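# Pour a ball from a gutter into a roofed box

## Task

Get the ball out of the gutter it is resting in and into the box next to that same arm. The box is covered on top and open on one side only. Moving, raising, rotating or tilting the box beyond a small amount counts as failure. Tipping the ball in by pouring is allowed. If the ball ends up noticeably lower than the table surfaces while no robot is holding it, the task fails. The gutter only retains the ball while its open end is raised above the other; holding the gutter by its handle pointing straight up makes the ball roll out.

## Robot and tools

Robots. Three identical i2rt Big YAM arms, arm1, arm2 and arm3, each with six revolute joints, a two-finger gripper and a camera on the wrist. The hand reaches roughly 1.0 m from the joint1 axis. Feet (base_link, metres, scene frame): arm1 at x=-1.786 y=+0.068 z=+0.900, facing about +x; arm2 at x=-0.004 y=+0.011 z=+0.863, quat_wxyz=(+0.696, -0.004, -0.005, +0.718), so facing about +y; arm3 at x=+1.783 y=-0.043 z=+0.905, facing about -x. Each foot looks along its own +x.

Frame. One shared scene frame: origin on the floor, +z up, metres. The reported hand is the point between the finger pads, about 1 cm short of the tips; the fingers extend along the hand's +z and open along its y. hand_target is where the hand would be at the joint targets currently held. Printed hand positions can be off, more so far out.

Joints (radians, absolute): joint1_rad -2.879..2.879 (spin about the foot, positive counter-clockwise seen from above, 0 = along the foot's +x); joint2_rad 0..3.141 (shoulder, 0 = upper arm back and roughly flat, increasing lifts it up then forward); joint3_rad 0..3.019 (elbow, 0 folded, increasing opens); joint4_rad -1.692..1.57 (hand pitch, positive tips fingers up); joint5_rad -1.57..1.57 (hand yaw, positive to the arm's right); joint6_rad -2.094..2.094 (hand roll, positive clockwise viewed from behind). gripper_m 0..0.093 metres, the fingertip gap. Done tolerances: ±0.045, 0.14, 0.09, 0.055, 0.03, 0.035 rad and ±0.003 m.

move. Keys: arm1, arm2, arm3 and cameras. Each arm's value is its own object; an arm left out gets nothing new but may still be driving to an old target. Inside it:
- joints: object of absolute targets keyed by joint name, in the units above.
- target: one list of 7 numbers [x, y, z, qw, qx, qy, qz], an absolute hand pose in the scene frame (metres plus unit quaternion, w first). The hand travels in a straight line from its hand_target to it. When target is given, joints may contain only gripper_m, otherwise the call is refused.
- speed: top path speed in m/s, 0.002..0.5, default 0.25, only allowed with target; rotation is capped at twice that value in rad/s.
All motions in one call start at once; all hand paths finish together, paced by the slowest. Paths take 0.5 to 10 s and an action never exceeds 15 s. Each control step clips the commanded pose to within 100 mm and 20 degrees of the measured hand, then solves inverse kinematics, favouring position. Expect the hand to lag, drift and land a centimetre or more off; paths ignore obstacles and other arms. Joint moves can swing the hand widely. cameras: list of names (arm1_cam_wrist, arm2_cam_wrist, arm3_cam_wrist, cam_end_1, cam_end_2, cam_gap_1, cam_gap_2, cam_side, cam_top, or all); omitted means all, [] means none. Unknown keys make a call invalid; out-of-range values get it refused, and after a refusal or a stop the remaining move/wait/finished_scene calls of that reply are skipped. A call with no action just reports state and images.

Results. The move line gives each arm that got motion: done, or its worst status. joint_status and hand_status: off_target (resting away, may still push), time_out (each joint keeps a nearby target and keeps pushing; send its reported position to relax it), not_followed (a safety check withheld targets; shown as joint command not followed or pose unreachable; the robot may keep trying), limit_stop_at_motor_heat. on_its_own lists uncommanded behaviour, with held at giving a target, not a reading. An arm under as last shown was not commanded this call. Joint velocities in rad/s (gripper m/s); within noise means still. Joint torques in N m, positive toward larger angles, including gravity; numbers 3 and 4 wrap at ±28. The pictures line orders the images, which can trail the state slightly.

Gripper readings: shut on nothing reads 0.000..0.003; in a firm grip it reads a little under the object width (up to 0.005 m) or slightly over. Command about 0.005 m below first-touch width, or lower for a small round object, for full force. Open well above the reading to release.

wait: seconds 0..10, no new command, returns state and images. zoom_image: camera plus region [x0, y0, x1, y1] in image pixels from the top-left, at most 504 by 504, on a camera from the latest images. read_manual: licence texts only. finished_scene: scene = current scene number; ends it irreversibly, and the goal must hold with the robots idle.

Cautions. Avoid arm-to-arm contact: closing a gripper on another arm's fingers, or pressing arms together, fails the scene; the clearance check may react late and permits fingers, gripper housings and wrist cameras to collide. The arms keep pushing after contact and do not wait for each other. Sustained pushing, outstretched holding or unreachable poses heat motors: MOTOR HOT appears near 85 °C, and at 100 °C an OVER-TEMPERATURE FAULT drops that arm for 30 to 60 s or more. Do not drop the ball or release it while moving, do not slam into fixed or heavy objects, do not let anything fall far or leave the work area, and keep the box essentially untouched. Loose objects may occasionally get a brief shove from outside. The scene keeps running while you think, with the last commands held.

Each tool is called after "Request:" as name(argument=value, ...), one argument or row to a line, values as JSON.

## Session

Request:
move(
)

Request:
zoom_image(
  camera="cam_top",
  region=[150, 60, 450, 420],
)

Request:
zoom_image(
  camera="cam_top",
  region=[450, 60, 850, 420],
)

Scene clock: 0.00 s.
Joint torques (N m): no reading
Heat: arm1: hottest joint3_rad 30 °C; arm2: hottest joint1_rad 31 °C; arm3: hottest joint4_rad 32 °C.
Joint velocities: within noise
arm1.joint_positions: joint1_rad=+0.075 joint2_rad=+0.452 joint3_rad=+1.707 joint4_rad=-1.486 joint5_rad=+0.067 joint6_rad=-0.339 gripper_m=+0.09396
arm1.joint_status: not commanded
arm1.hand: x=-1.7237 y=+0.0640 z=+1.5645 quat_wxyz=(-0.614, +0.128, -0.769, +0.123) (m; scene frame)
arm1.hand_target: x=-1.7296 y=+0.0638 z=+1.5690 quat_wxyz=(-0.621, +0.127, -0.763, +0.124) (m; scene frame)
arm1.hand_status: not commanded
arm2.joint_positions: joint1_rad=+0.722 joint2_rad=+0.522 joint3_rad=+1.572 joint4_rad=-1.464 joint5_rad=+0.274 joint6_rad=+0.140 gripper_m=+0.09396
arm2.joint_status: not commanded
arm2.hand: x=-0.0720 y=+0.1446 z=+1.4748 quat_wxyz=(-0.291, +0.705, -0.446, -0.468) (m; scene frame)
arm2.hand_target: x=-0.0700 y=+0.1423 z=+1.4837 quat_wxyz=(-0.294, +0.698, -0.445, -0.478) (m; scene frame)
arm2.hand_status: not commanded
arm3.joint_positions: joint1_rad=+0.508 joint2_rad=+0.435 joint3_rad=+1.330 joint4_rad=-1.412 joint5_rad=-0.202 joint6_rad=+0.274 gripper_m=+0.09396
arm3.joint_status: not commanded
arm3.hand: x=+1.6666 y=-0.1568 z=+1.4337 quat_wxyz=(-0.275, -0.846, -0.166, +0.426) (m; scene frame)
arm3.hand_target: x=+1.6692 y=-0.1553 z=+1.4446 quat_wxyz=(-0.279, -0.839, -0.166, +0.436) (m; scene frame)
arm3.hand_status: not commanded
pictures: arm1_cam_wrist, arm2_cam_wrist, arm3_cam_wrist, cam_end_1, cam_end_2, cam_gap_1, cam_gap_2, cam_side, cam_top
camera_calibration:
arm1_cam_wrist: T_world_to_cam=[[0.0463075, -0.937139, 0.34587, -0.400774], [-0.745792, -0.262782, -0.61216, -0.306596], [0.664567, -0.229599, -0.71108, 2.39914], [0, 0, 0, 1]] pos_world=[-1.80449, 0.0946931, 1.65691]
arm2_cam_wrist: T_world_to_cam=[[0.898407, 0.439154, 0.00288582, -0.00413779], [0.376068, -0.765921, -0.521476, 0.909927], [-0.226798, 0.469583, -0.853261, 1.30389], [0, 0, 0, 1]] pos_world=[-0.0427577, 0.0864654, 1.58707]
arm3_cam_wrist: T_world_to_cam=[[-0.50616, 0.802588, -0.315682, 1.42057], [0.840814, 0.377768, -0.387714, -0.78187], [-0.19192, -0.461676, -0.866038, 1.61443], [0, 0, 0, 1]] pos_world=[1.68628, -0.0994271, 1.54346]

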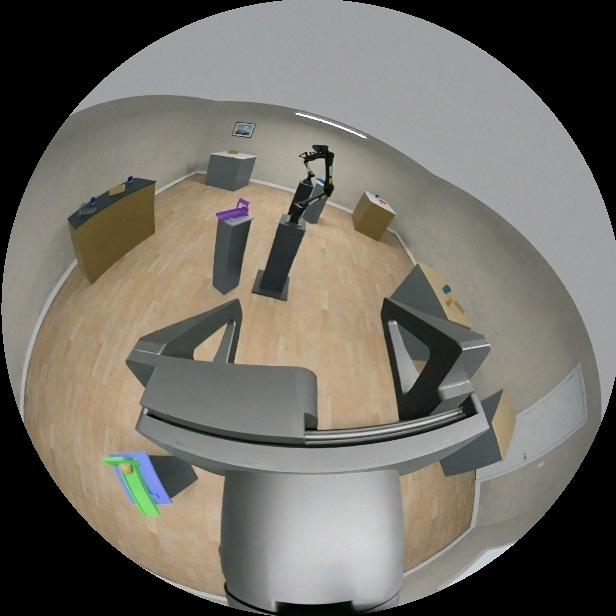

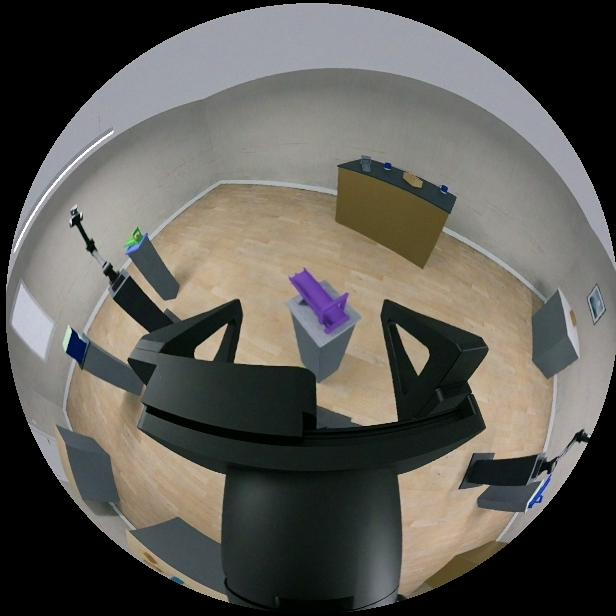

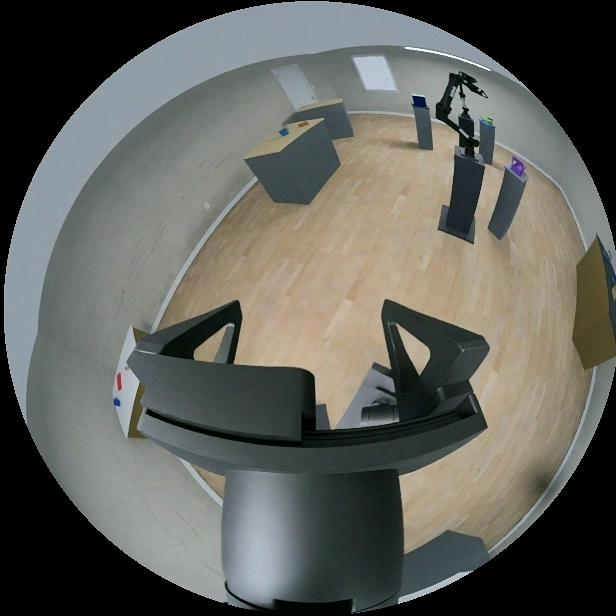

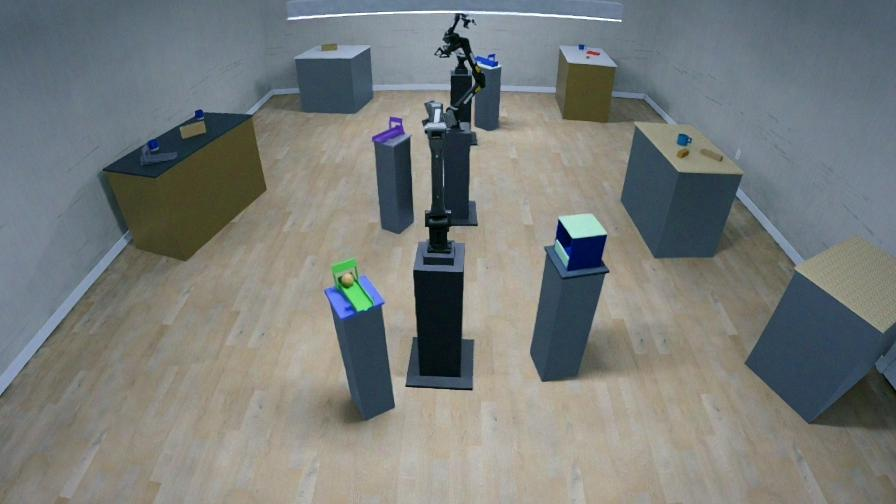

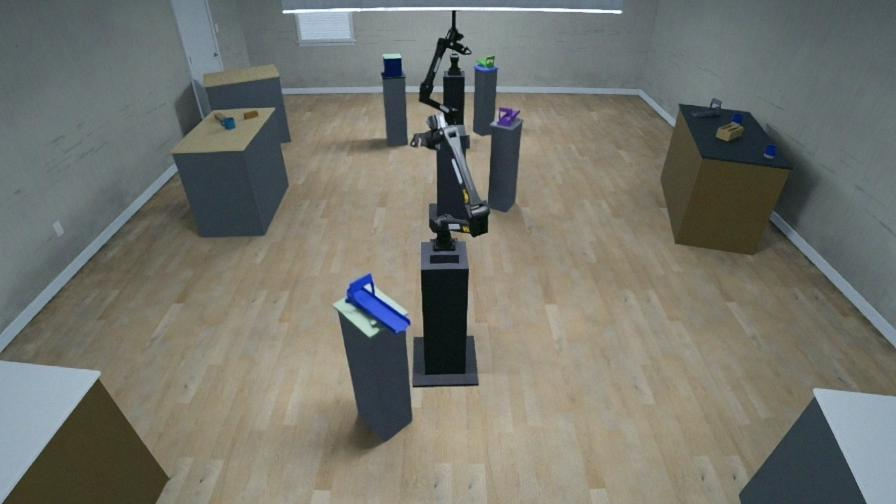

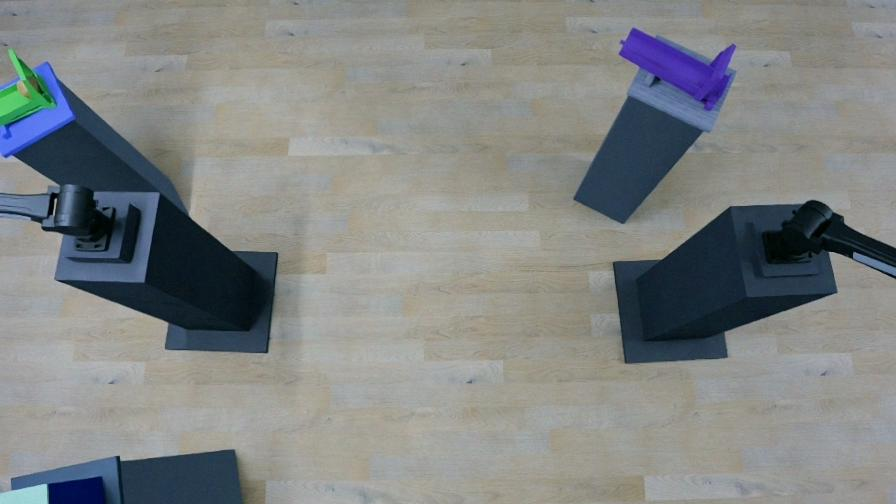

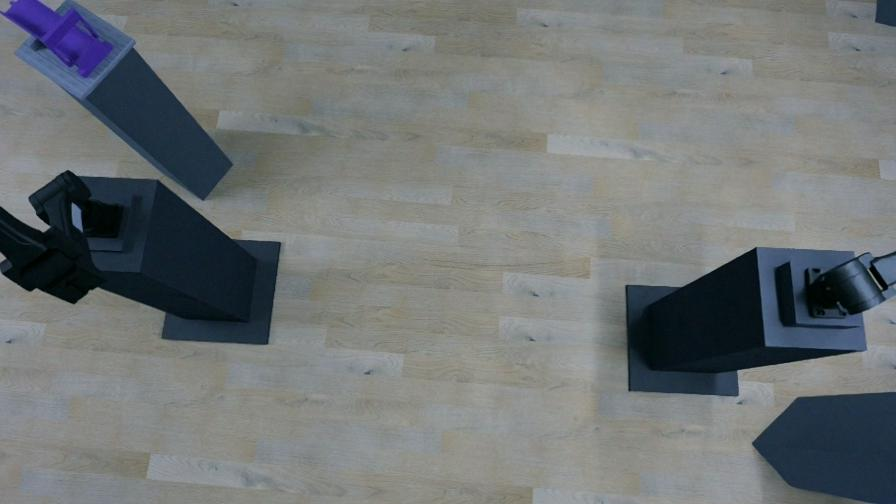

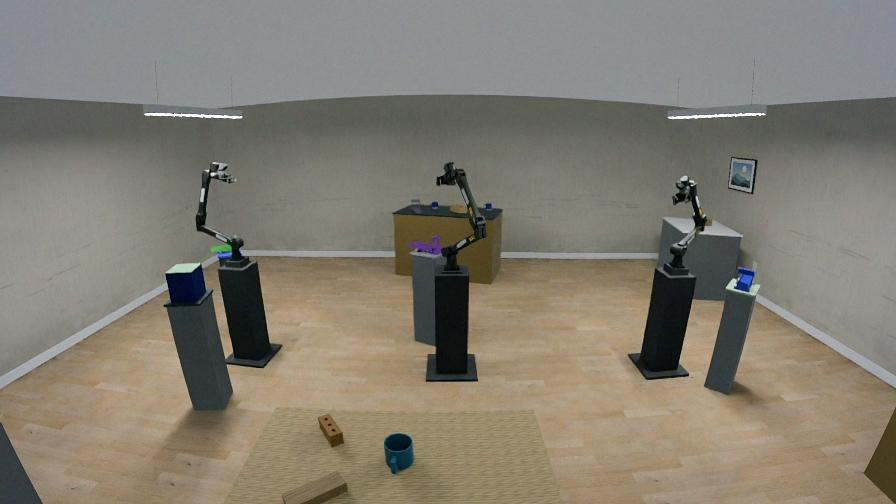

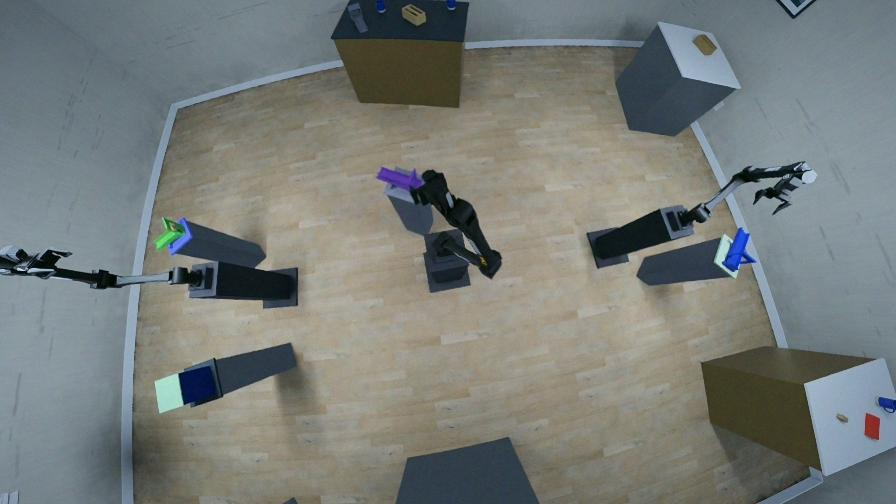

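Scaled by 1.400 from the camera's 896x504 image, which has a finer 1280x720 frame.

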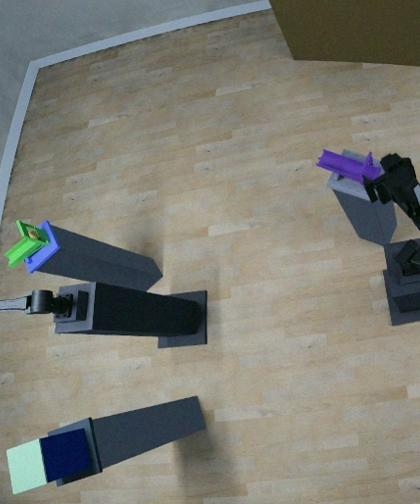

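Scaled by 1.260 from the camera's 896x504 image, which has a finer 1280x720 frame.

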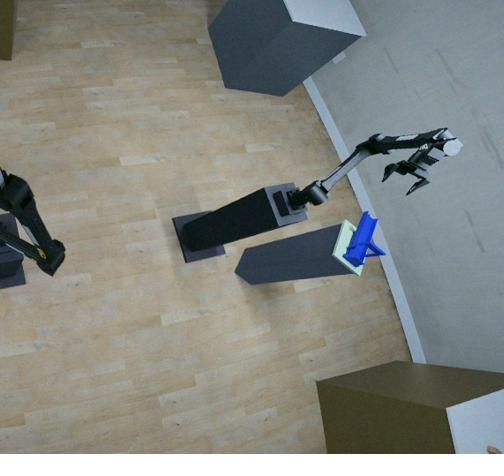

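Request:
zoom_image(
  camera="cam_end_1",
  region=[310, 245, 400, 325],
)

Request:
zoom_image(
  camera="cam_end_1",
  region=[530, 200, 620, 290],
)

Request:
zoom_image(
  camera="cam_gap_1",
  region=[0, 40, 90, 170],
)

Request:
zoom_image(
  camera="cam_top",
  region=[145, 205, 225, 425],
)

Scaled by 5.600 from the camera's 896x504 image, which has a finer 1280x720 frame.

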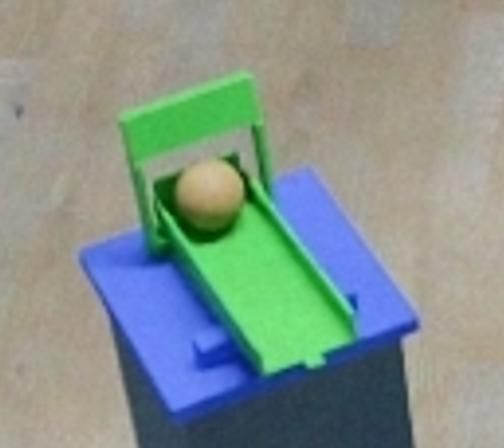

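Scaled by 5.600 from the camera's 896x504 image, which has a finer 1280x720 frame.

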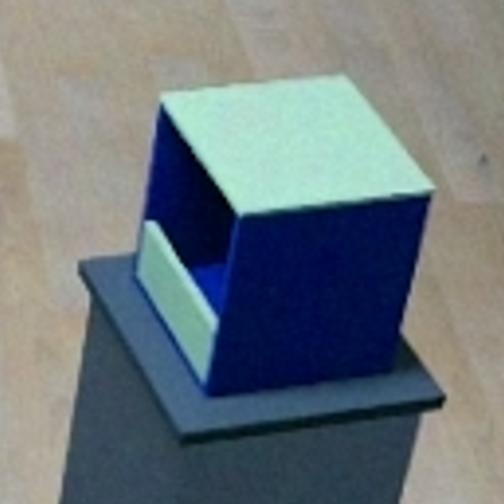

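Scaled by 3.877 from the camera's 896x504 image, which has a finer 1280x720 frame.

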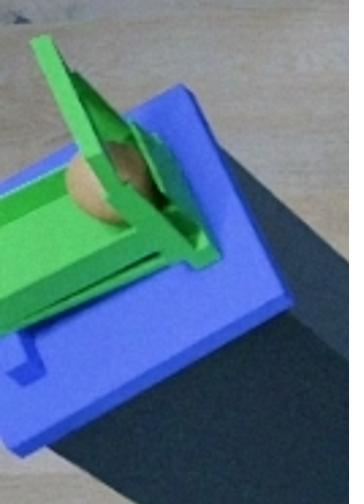

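Scaled by 2.291 from the camera's 896x504 image, which has a finer 1280x720 frame.

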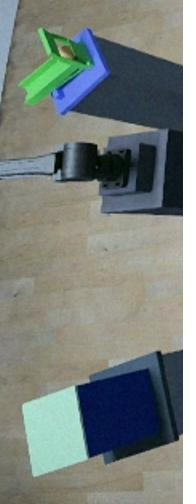

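Request:
move(
  arm1={"joints": {"joint1_rad": -1.62, "joint2_rad": 1.05, "joint3_rad": 0.55, "joint4_rad": 0.2, "joint5_rad": 0, "joint6_rad": 0}},
  cameras=["arm1_cam_wrist"],
)

Request:
zoom_image(
  camera="arm1_cam_wrist",
  region=[200, 130, 420, 310],
)

Request:
move(
  arm1={"joints": {"joint1_rad": 2.167, "joint2_rad": 1.2, "joint3_rad": 1.35, "joint4_rad": -1.2, "joint5_rad": 0, "joint6_rad": 0}},
  cameras=["arm1_cam_wrist"],
)

Request:
zoom_image(
  camera="arm1_cam_wrist",
  region=[200, 130, 420, 310],
)

Scene clock: 30.23 s.
Joint torques (N m): arm1=[0.03 -4.72 9.36 2.25 -0.06 0.11] | arm2=[-1.55 3.31 8.46 1.47 0.16 -0.06] | arm3=[1.9 3.72 9.96 1.78 -0.05 -0.05]
Heat: arm1: hottest joint3_rad 30 °C; arm2: hottest joint1_rad 31 °C; arm3: hottest joint4_rad 32 °C.
move: arm1 done
Joint velocities: within noise
arm1.joint_positions: joint1_rad=-1.615 joint2_rad=+1.038 joint3_rad=+0.566 joint4_rad=+0.181 joint5_rad=+0.002 joint6_rad=-0.009 gripper_m=+0.09398
arm1.joint_status: all done
arm1.hand: x=-1.8276 y=-0.3941 z=+1.1494 quat_wxyz=(-0.408, -0.589, -0.542, +0.439) (m; scene frame)
arm1.hand_target: x=-1.8295 y=-0.3927 z=+1.1396 quat_wxyz=(-0.407, -0.594, -0.540, +0.436) (m; scene frame)
arm1.hand_status: not commanded
arm2, arm3: as last shown
pictures: arm1_cam_wrist
camera_calibration:
arm1_cam_wrist: T_world_to_cam=[[-0.996779, 0.0800457, -0.00488512, -1.78397], [0.0663209, 0.788557, -0.611375, 1.13909], [-0.0450857, -0.60973, -0.791326, 0.713273], [0, 0, 0, 1]] pos_world=[-1.82161, -0.320537, 1.25213]

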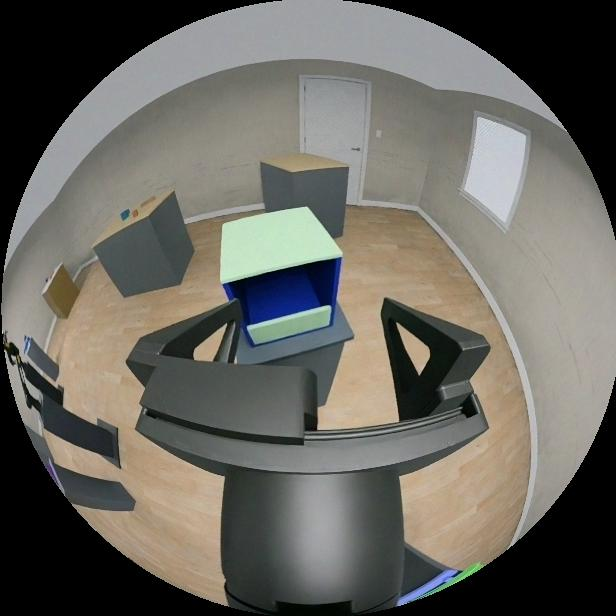

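Scaled by 2.291 from the camera's 616x616 image, which has a finer 880x880 frame.

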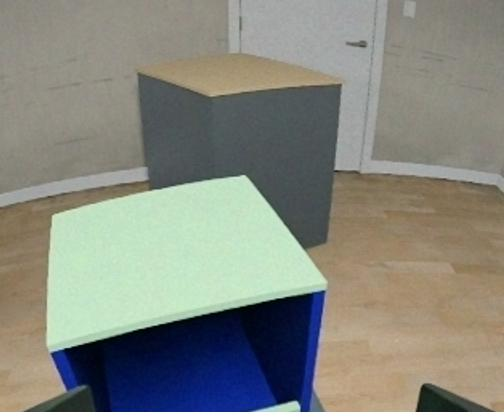

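Scene clock: 32.83 s.
Joint torques (N m): arm1=[0.38 -9.35 14.61 0.31 0.05 0.11] | arm2=[-1.55 3.37 8.46 1.46 0.16 -0.06] | arm3=[1.44 3.55 9.74 1.89 -0.05 -0.01]
Heat: arm1: hottest joint3_rad 30 °C; arm2: hottest joint1_rad 31 °C; arm3: hottest joint3_rad 32 °C.
move: arm1 done
Joint velocities: arm1=[within noise] | arm2=[-0.005 -0.005 0.012 -0.051 -0.022 -0.051 0] | arm3=[within noise]
arm1.joint_positions: joint1_rad=+2.165 joint2_rad=+1.206 joint3_rad=+1.301 joint4_rad=-1.188 joint5_rad=-0.001 joint6_rad=-0.007 gripper_m=+0.09405
arm1.joint_status: all done
arm1.hand: x=-2.0254 y=+0.4481 z=+1.2188 quat_wxyz=(-0.115, +0.853, -0.468, -0.200) (m; scene frame)
arm1.hand_target: x=-2.0289 y=+0.4515 z=+1.2442 quat_wxyz=(-0.124, +0.847, -0.468, -0.218) (m; scene frame)
arm1.hand_status: not commanded
arm2, arm3: as last shown
pictures: arm1_cam_wrist
camera_calibration:
arm1_cam_wrist: T_world_to_cam=[[0.845048, 0.53461, 0.00922871, 1.46136], [0.526221, -0.8346, 0.162892, 1.24562], [0.0947862, -0.132796, -0.986601, 1.58039], [0, 0, 0, 1]] pos_world=[-2.04019, 0.468202, 1.34282]

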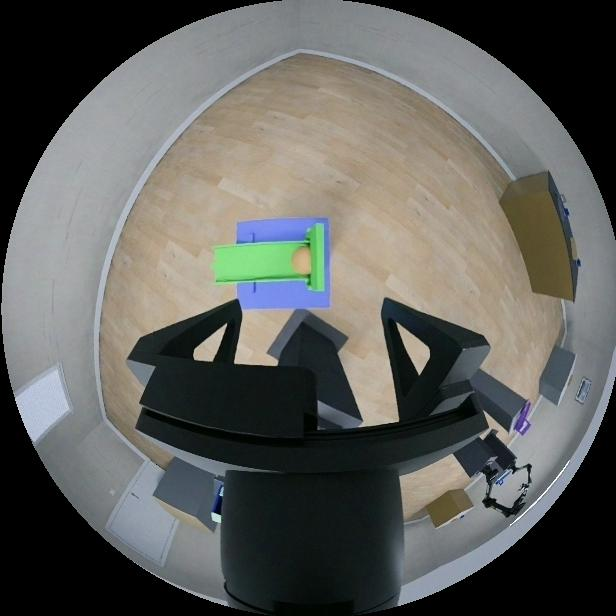

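Scaled by 2.291 from the camera's 616x616 image, which has a finer 880x880 frame.

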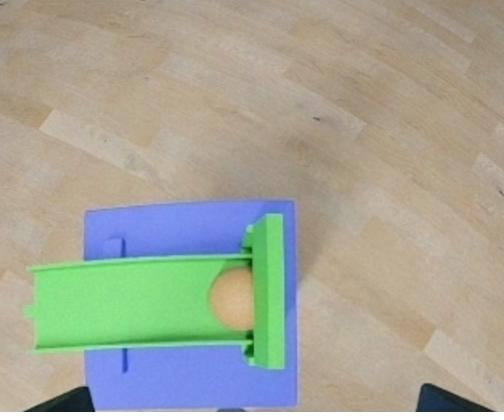

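Request:
zoom_image(
  camera="arm1_cam_wrist",
  region=[280, 210, 350, 300],
)

Scaled by 5.600 from the camera's 616x616 image, which has a finer 880x880 frame.

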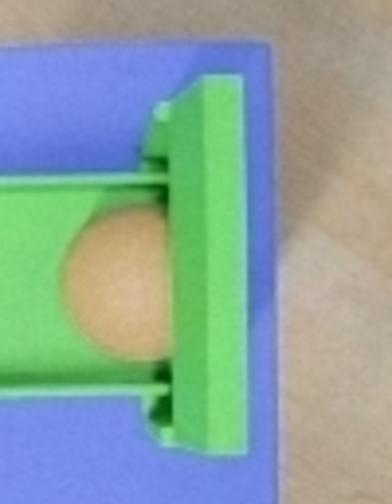

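Request:
move(
  arm1={"target": [-2.019, 0.51, 1.11, -0.1004, -0.8809, 0.4595, 0.0524]},
  cameras=["arm1_cam_wrist"],
)

Request:
zoom_image(
  camera="arm1_cam_wrist",
  region=[200, 180, 420, 400],
)

Scene clock: 53.30 s.
Joint torques (N m): arm1=[-0.62 -14.68 14.31 -0.58 -0.27 -0.08] | arm2=[-1.61 3.31 8.44 1.47 0.16 -0.06] | arm3=[2.32 3.72 9.76 1.65 -0.03 -0.03]
Heat: arm1: hottest joint3_rad 34 °C; arm2: hottest joint1_rad 31 °C; arm3: hottest joint3_rad 32 °C.
move: arm1 off_target
Joint velocities: within noise
arm1.joint_positions: joint1_rad=+2.020 joint2_rad=+1.655 joint3_rad=+1.488 joint4_rad=-1.483 joint5_rad=-0.227 joint6_rad=-0.202 gripper_m=+0.09404
arm1.joint_status: not commanded
arm1.hand: x=-2.0161 y=+0.4927 z=+1.0900 quat_wxyz=(+0.113, +0.879, -0.461, -0.033) (m; scene frame)
arm1.hand_target: x=-2.0183 y=+0.5089 z=+1.1100 quat_wxyz=(+0.100, +0.881, -0.460, -0.052) (m; scene frame)
arm1.hand_status: off_target (0.027 m and 2.7 deg from the pose sent, 0.126 m and 30.2 deg at the start)
arm2, arm3: as last shown
pictures: arm1_cam_wrist
camera_calibration:
arm1_cam_wrist: T_world_to_cam=[[0.804442, 0.548196, -0.228811, 1.60168], [0.557607, -0.564047, 0.609036, 0.742593], [0.204811, -0.617521, -0.759421, 1.67126], [0, 0, 0, 1]] pos_world=[-2.04483, 0.572862, 1.18341]

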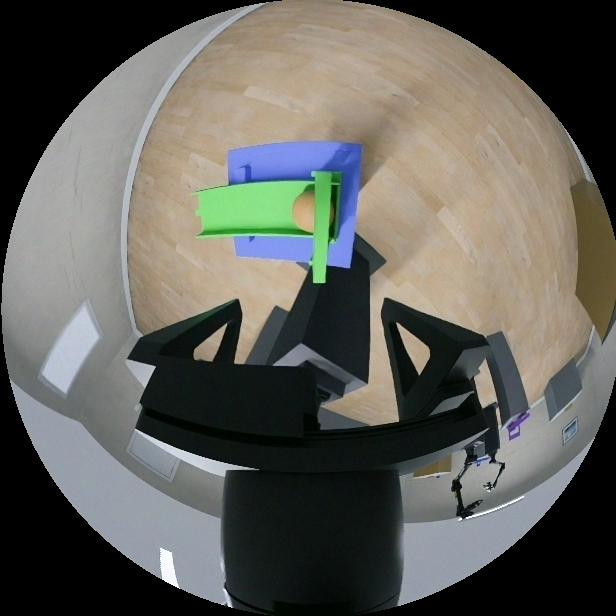

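Scaled by 2.291 from the camera's 616x616 image, which has a finer 880x880 frame.

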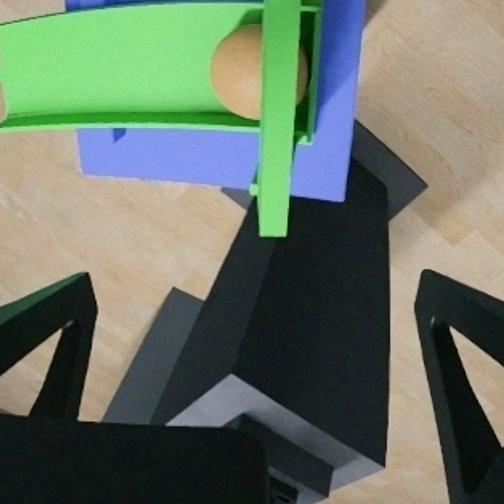

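Request:
move(
  arm1={"target": [-2.046, 0.510, 1.0, -0.1004, -0.8809, 0.4595, 0.0524], "speed": 0.12},
  cameras=["arm1_cam_wrist"],
)

Request:
zoom_image(
  camera="arm1_cam_wrist",
  region=[200, 180, 420, 400],
)

Scene clock: 67.23 s.
Joint torques (N m): arm1=[0.97 -14.97 8.44 0.42 -0.29 0.11] | arm2=[-1.55 3.37 8.46 1.46 0.16 -0.06] | arm3=[1.85 3.31 9.91 1.87 -0.04 -0.01]
Heat: arm1: hottest joint3_rad 34 °C; arm2: hottest joint1_rad 31 °C; arm3: hottest joint3_rad 32 °C.
move: arm1 off_target
Joint velocities: within noise
arm1.joint_positions: joint1_rad=+2.048 joint2_rad=+1.745 joint3_rad=+1.397 joint4_rad=-1.231 joint5_rad=-0.228 joint6_rad=-0.171 gripper_m=+0.09404
arm1.joint_status: not commanded
arm1.hand: x=-2.0414 y=+0.5148 z=+1.0115 quat_wxyz=(+0.094, +0.881, -0.459, -0.058) (m; scene frame)
arm1.hand_target: x=-2.0458 y=+0.5099 z=+1.0002 quat_wxyz=(+0.100, +0.881, -0.460, -0.052) (m; scene frame)
arm1.hand_status: off_target (0.013 m and 1.0 deg from the pose sent, 0.096 m and 2.7 deg at the start)
arm2, arm3: as last shown
pictures: arm1_cam_wrist
camera_calibration:
arm1_cam_wrist: T_world_to_cam=[[0.799183, 0.56002, -0.218366, 1.56458], [0.57258, -0.598717, 0.560081, 0.914854], [0.182917, -0.57264, -0.79914, 1.6029], [0, 0, 0, 1]] pos_world=[-2.06741, 0.589426, 1.1102]

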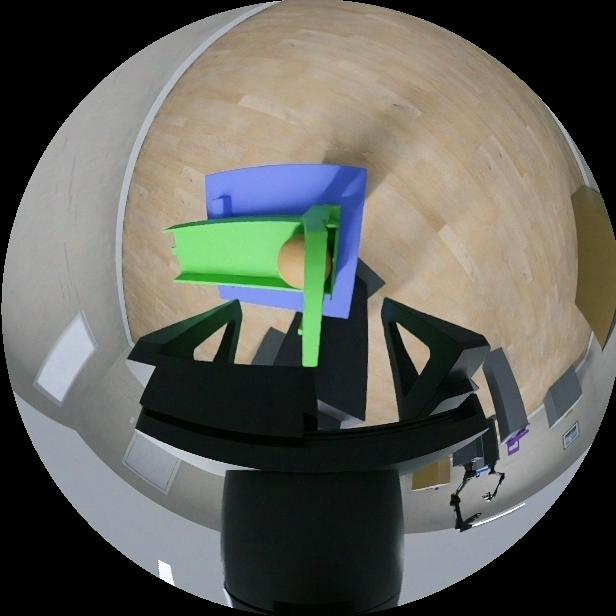

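Scaled by 2.291 from the camera's 616x616 image, which has a finer 880x880 frame.

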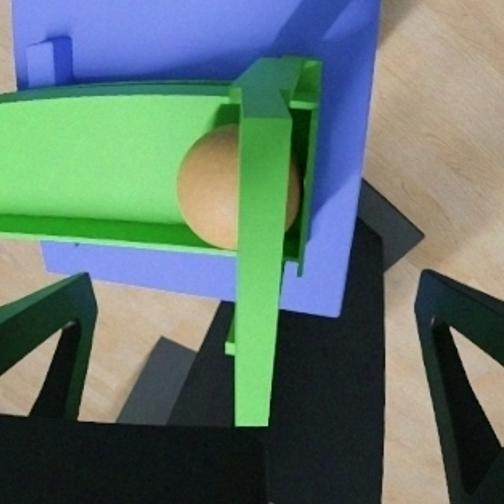

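Request:
move(
  arm1={"target": [-2.0505, 0.508, 0.979, -0.1004, -0.8809, 0.4595, 0.0524], "speed": 0.1},
  cameras=["arm1_cam_wrist"],
)

Request:
move(
  arm1={"joints": {"gripper_m": 0.025}},
  cameras=["arm1_cam_wrist"],
)

Request:
zoom_image(
  camera="arm1_cam_wrist",
  region=[200, 180, 420, 400],
)

Scene clock: 77.13 s.
Joint torques (N m): arm1=[1.14 -14.27 8.02 0.46 -0.28 0.11] | arm2=[-1.61 3.31 8.46 1.46 0.16 -0.06] | arm3=[2.14 3.14 9.78 1.91 -0.06 -0.09]
Heat: arm1: hottest joint3_rad 34 °C; arm2: hottest joint1_rad 31 °C; arm3: hottest joint3_rad 33 °C.
move: arm1 off_target
Joint velocities: within noise
arm1.joint_positions: joint1_rad=+2.055 joint2_rad=+1.757 joint3_rad=+1.371 joint4_rad=-1.179 joint5_rad=-0.228 joint6_rad=-0.161 gripper_m=+0.09404
arm1.joint_status: not commanded
arm1.hand: x=-2.0453 y=+0.5152 z=+0.9962 quat_wxyz=(+0.090, +0.881, -0.460, -0.063) (m; scene frame)
arm1.hand_target: x=-2.0500 y=+0.5077 z=+0.9793 quat_wxyz=(+0.100, +0.881, -0.460, -0.052) (m; scene frame)
arm1.hand_status: off_target (0.019 m and 1.7 deg from the pose sent, 0.034 m and 1.0 deg at the start)
arm2, arm3: as last shown
pictures: arm1_cam_wrist
camera_calibration:
arm1_cam_wrist: T_world_to_cam=[[0.799825, 0.559863, -0.216411, 1.56363], [0.573508, -0.606427, 0.550759, 0.941174], [0.177112, -0.564624, -0.806121, 1.58263], [0, 0, 0, 1]] pos_world=[-2.0707, 0.588924, 1.09582]

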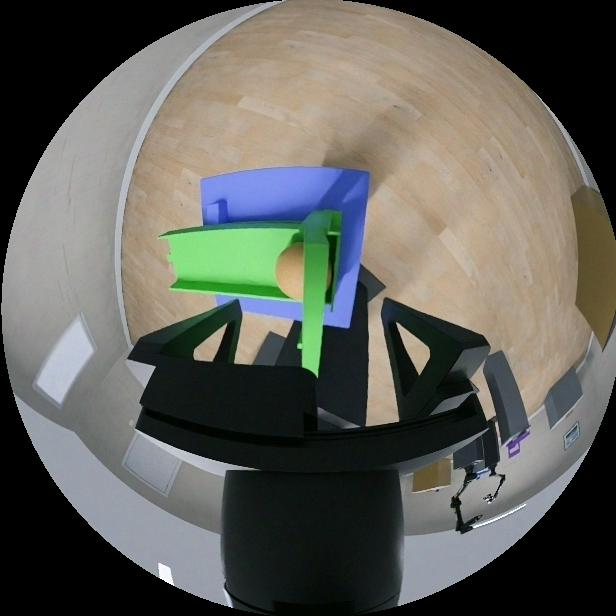

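Scene clock: 77.80 s.
Joint torques (N m): arm1=[1.14 -14.39 8.06 0.42 -0.26 0.11] | arm2=[-1.55 3.31 8.46 1.46 0.16 -0.06] | arm3=[2.08 3.78 9.74 1.68 -0.09 -0.06]
Heat: arm1: hottest joint3_rad 34 °C; arm2: hottest joint1_rad 31 °C; arm3: hottest joint3_rad 33 °C.
move: arm1 done
Joint velocities: within noise
arm1.joint_positions: joint1_rad=+2.055 joint2_rad=+1.757 joint3_rad=+1.371 joint4_rad=-1.179 joint5_rad=-0.229 joint6_rad=-0.160 gripper_m=+0.02513
arm1.joint_status: all done
arm1.hand: x=-2.0454 y=+0.5152 z=+0.9962 quat_wxyz=(+0.090, +0.881, -0.460, -0.063) (m; scene frame)
arm1.hand_target: x=-2.0500 y=+0.5076 z=+0.9793 quat_wxyz=(+0.100, +0.881, -0.460, -0.052) (m; scene frame)
arm1.hand_status: not commanded
arm2, arm3: as last shown
pictures: arm1_cam_wrist
camera_calibration:
arm1_cam_wrist: T_world_to_cam=[[0.799937, 0.559573, -0.216745, 1.5644], [0.573473, -0.606488, 0.550728, 0.94117], [0.176719, -0.564845, -0.806052, 1.58187], [0, 0, 0, 1]] pos_world=[-2.0707, 0.588924, 1.09582]

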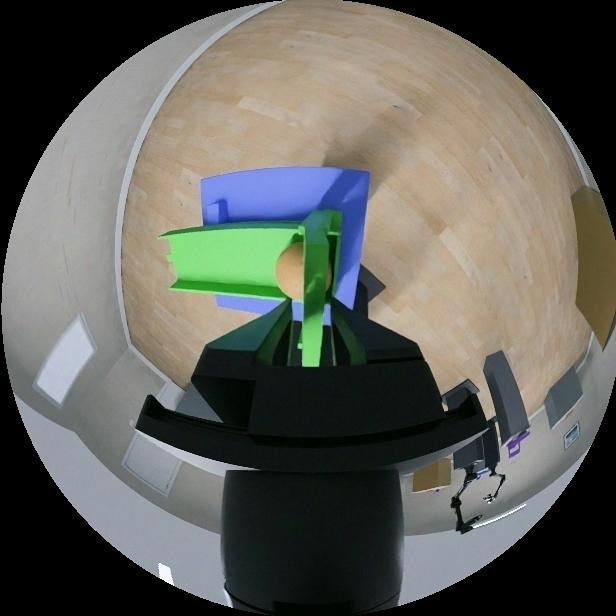

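Scaled by 2.291 from the camera's 616x616 image, which has a finer 880x880 frame.

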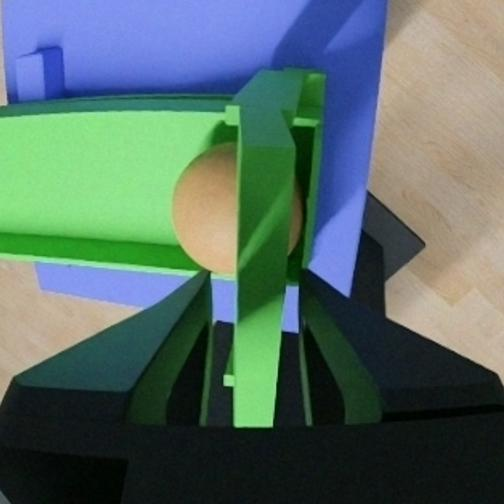

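Request:
move(
  arm1={"target": [-2.051, 0.507, 0.966, -0.1004, -0.8809, 0.4595, 0.0524], "speed": 0.1},
  cameras=[],
)

Request:
move(
  arm1={"joints": {"gripper_m": 0.013}},
  cameras=[],
)

Request:
move(
  arm1={"joints": {"gripper_m": 0.0}},
  cameras=["arm1_cam_wrist"],
)

Request:
zoom_image(
  camera="arm1_cam_wrist",
  region=[150, 180, 400, 400],
)

Scene clock: 88.67 s.
Joint torques (N m): arm1=[1.32 -14.45 7.9 0.44 -0.27 0.11] | arm2=[-1.55 3.31 8.46 1.46 0.16 -0.06] | arm3=[2.02 3.78 10.03 1.68 -0.06 -0.04]
Heat: arm1: hottest joint3_rad 34 °C; arm2: hottest joint1_rad 31 °C; arm3: hottest joint3_rad 33 °C.
move: arm1 off_target
Joint velocities: within noise
arm1.joint_positions: joint1_rad=+2.056 joint2_rad=+1.770 joint3_rad=+1.352 joint4_rad=-1.146 joint5_rad=-0.229 joint6_rad=-0.159 gripper_m=+0.02513
arm1.joint_status: not commanded
arm1.hand: x=-2.0456 y=+0.5150 z=+0.9834 quat_wxyz=(+0.090, +0.881, -0.461, -0.064) (m; scene frame)
arm1.hand_target: x=-2.0505 y=+0.5068 z=+0.9665 quat_wxyz=(+0.100, +0.881, -0.460, -0.052) (m; scene frame)
arm1.hand_status: off_target (0.020 m and 1.7 deg from the pose sent, 0.032 m and 1.7 deg at the start)
arm2, arm3: as last shown
pictures: none
No camera images: "cameras" was empty.

Scene clock: 89.13 s.
Joint torques (N m): arm1=[1.2 -14.39 7.94 0.42 -0.14 0.07] | arm2=[-1.61 3.31 8.46 1.46 0.16 -0.06] | arm3=[2.55 3.84 9.84 1.88 -0.04 -0.06]
Heat: arm1: hottest joint3_rad 34 °C; arm2: hottest joint1_rad 31 °C; arm3: hottest joint3_rad 33 °C.
move: arm1 done
Joint velocities: within noise
arm1.joint_positions: joint1_rad=+2.057 joint2_rad=+1.770 joint3_rad=+1.352 joint4_rad=-1.146 joint5_rad=-0.232 joint6_rad=-0.154 gripper_m=+0.01339
arm1.joint_status: all done
arm1.hand: x=-2.0465 y=+0.5146 z=+0.9836 quat_wxyz=(+0.091, +0.880, -0.462, -0.064) (m; scene frame)
arm1.hand_target: x=-2.0505 y=+0.5067 z=+0.9665 quat_wxyz=(+0.100, +0.881, -0.460, -0.052) (m; scene frame)
arm1.hand_status: not commanded
arm2.joint_positions: joint1_rad=+0.722 joint2_rad=+0.522 joint3_rad=+1.572 joint4_rad=-1.464 joint5_rad=+0.274 joint6_rad=+0.140 gripper_m=+0.09396
arm2.joint_status: not commanded
arm2.hand: x=-0.0720 y=+0.1446 z=+1.4748 quat_wxyz=(-0.291, +0.705, -0.446, -0.468) (m; scene frame)
arm2.hand_target: x=-0.0700 y=+0.1423 z=+1.4837 quat_wxyz=(-0.294, +0.698, -0.445, -0.478) (m; scene frame)
arm2.hand_status: not commanded
arm3.joint_positions: joint1_rad=+0.508 joint2_rad=+0.435 joint3_rad=+1.330 joint4_rad=-1.412 joint5_rad=-0.202 joint6_rad=+0.274 gripper_m=+0.09396
arm3.joint_status: not commanded
arm3.hand: x=+1.6666 y=-0.1568 z=+1.4337 quat_wxyz=(-0.275, -0.846, -0.166, +0.426) (m; scene frame)
arm3.hand_target: x=+1.6692 y=-0.1553 z=+1.4446 quat_wxyz=(-0.279, -0.839, -0.166, +0.436) (m; scene frame)
arm3.hand_status: not commanded
pictures: none
No camera images: "cameras" was empty.

Scene clock: 89.57 s.
Joint torques (N m): arm1=[1.2 -14.51 7.95 0.42 -0.03 0.06] | arm2=[-1.55 3.31 8.46 1.46 0.16 -0.06] | arm3=[1.61 3.31 9.7 1.83 -0.07 -0.06]
Heat: arm1: hottest joint3_rad 34 °C; arm2: hottest joint1_rad 31 °C; arm3: hottest joint3_rad 33 °C.
move: arm1 off_target
Joint velocities: within noise
arm1.joint_positions: joint1_rad=+2.057 joint2_rad=+1.770 joint3_rad=+1.352 joint4_rad=-1.146 joint5_rad=-0.236 joint6_rad=-0.154 gripper_m=+0.01220
arm1.joint_status: gripper_m off_target (ended at +0.01221, target +0.00000)
arm1.hand: x=-2.0471 y=+0.5144 z=+0.9837 quat_wxyz=(+0.093, +0.879, -0.462, -0.065) (m; scene frame)
arm1.hand_target: x=-2.0505 y=+0.5067 z=+0.9665 quat_wxyz=(+0.100, +0.881, -0.460, -0.052) (m; scene frame)
arm1.hand_status: not commanded
arm2, arm3: as last shown
pictures: arm1_cam_wrist
camera_calibration:
arm1_cam_wrist: T_world_to_cam=[[0.801482, 0.554755, -0.223324, 1.57552], [0.573697, -0.607841, 0.548999, 0.951342], [0.168815, -0.568133, -0.805435, 1.5565], [0, 0, 0, 1]] pos_world=[-2.07129, 0.588534, 1.08322]

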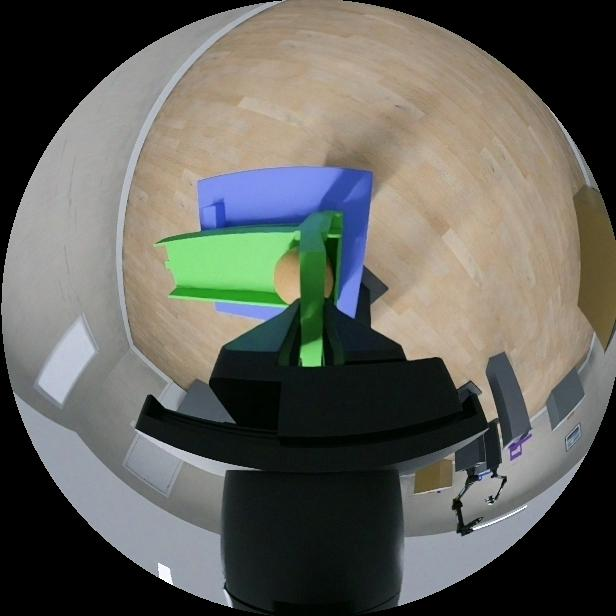

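Scaled by 2.016 from the camera's 616x616 image, which has a finer 880x880 frame.

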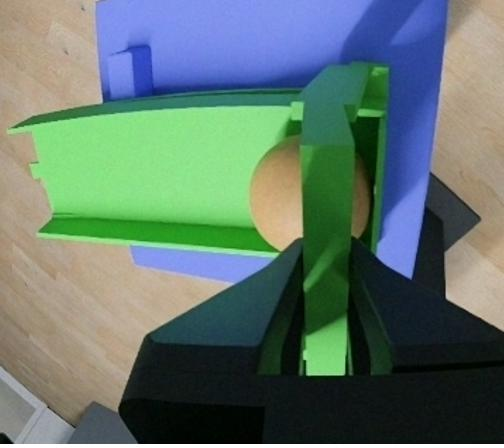

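Request:
move(
  arm1={"target": [-2.047, 0.510, 1.08, -0.1539, -0.8731, 0.4555, 0.0803], "speed": 0.1},
  cameras=["arm1_cam_wrist"],
)

Request:
move(
  arm1={"target": [-1.986, 0.414, 1.16, -0.1539, -0.8731, 0.4555, 0.0803], "speed": 0.15},
  cameras=["arm1_cam_wrist"],
)

Scene clock: 118.10 s.
Joint torques (N m): arm1=[-0.73 -16.5 14.37 -0.75 -0.53 -0.06] | arm2=[-1.55 3.31 8.46 1.47 0.16 -0.06] | arm3=[2.26 3.43 9.7 2 -0.08 0.02]
Heat: arm1: hottest joint3_rad 34 °C; arm2: hottest joint3_rad 32 °C; arm3: hottest joint3_rad 33 °C.
move: arm1 off_target
Joint velocities: within noise
arm1.joint_positions: joint1_rad=+2.034 joint2_rad=+1.726 joint3_rad=+1.465 joint4_rad=-1.426 joint5_rad=-0.341 joint6_rad=-0.199 gripper_m=+0.01211
arm1.joint_status: not commanded
arm1.hand: x=-2.0433 y=+0.4905 z=+1.0529 quat_wxyz=(+0.169, +0.871, -0.458, -0.053) (m; scene frame)
arm1.hand_target: x=-2.0463 y=+0.5086 z=+1.0801 quat_wxyz=(+0.153, +0.873, -0.455, -0.080) (m; scene frame)
arm1.hand_status: off_target (0.034 m and 3.6 deg from the pose sent, 0.096 m and 7.3 deg at the start)
arm2, arm3: as last shown
pictures: arm1_cam_wrist
camera_calibration:
arm1_cam_wrist: T_world_to_cam=[[0.780458, 0.523004, -0.342567, 1.69937], [0.609898, -0.516374, 0.601151, 0.87095], [0.137512, -0.678104, -0.721987, 1.50015], [0, 0, 0, 1]] pos_world=[-2.06377, 0.578218, 1.14167]

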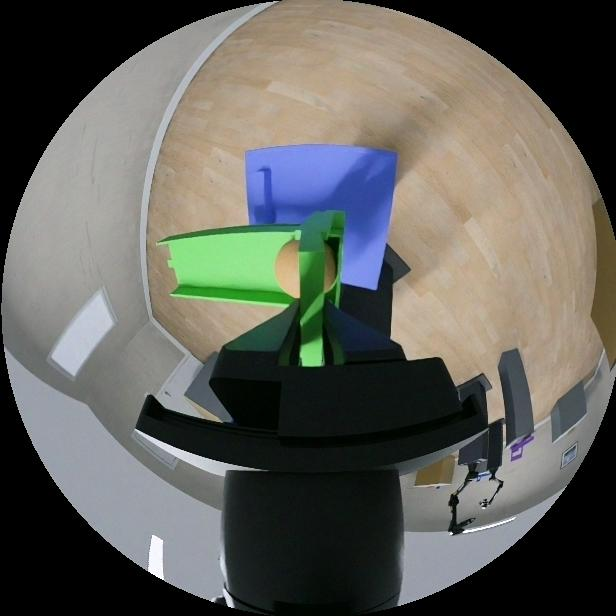

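Scene clock: 119.60 s.
Joint torques (N m): arm1=[-0.73 -11.52 9.4 -0.58 -0.45 -0.07] | arm2=[-1.61 3.31 8.46 1.46 0.16 -0.06] | arm3=[2.14 3.43 9.98 1.77 -0.01 -0.03]
Heat: arm1: hottest joint3_rad 34 °C; arm2: hottest joint3_rad 32 °C; arm3: hottest joint3_rad 33 °C.
move: arm1 done
Joint velocities: within noise
arm1.joint_positions: joint1_rad=+1.991 joint2_rad=+1.411 joint3_rad=+1.381 joint4_rad=-1.598 joint5_rad=-0.341 joint6_rad=-0.246 gripper_m=+0.01211
arm1.joint_status: not commanded
arm1.hand: x=-1.9917 y=+0.4165 z=+1.1613 quat_wxyz=(+0.147, +0.876, -0.452, -0.083) (m; scene frame)
arm1.hand_target: x=-1.9861 y=+0.4140 z=+1.1600 quat_wxyz=(+0.154, +0.873, -0.456, -0.080) (m; scene frame)
arm1.hand_status: done (0.006 m and 0.9 deg from the pose sent, 0.143 m and 3.6 deg at the start)
arm2, arm3: as last shown
pictures: arm1_cam_wrist
camera_calibration:
arm1_cam_wrist: T_world_to_cam=[[0.768436, 0.546961, -0.332173, 1.68905], [0.629705, -0.553908, 0.544662, 0.856768], [0.113915, -0.62771, -0.770067, 1.50905], [0, 0, 0, 1]] pos_world=[-2.00935, 0.497967, 1.25648]

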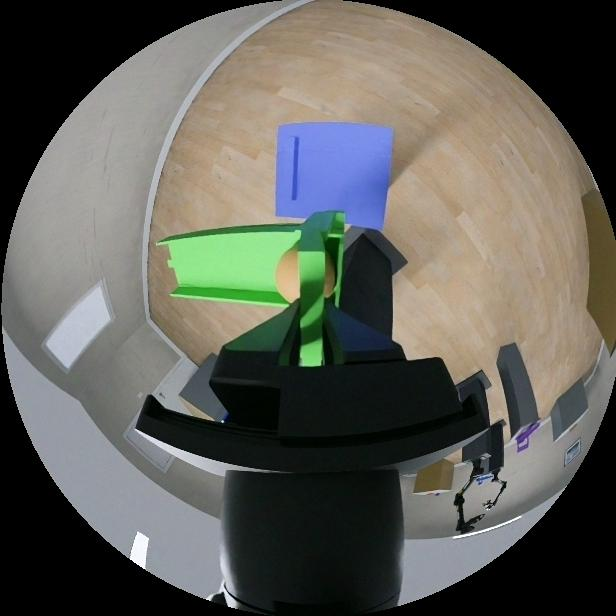

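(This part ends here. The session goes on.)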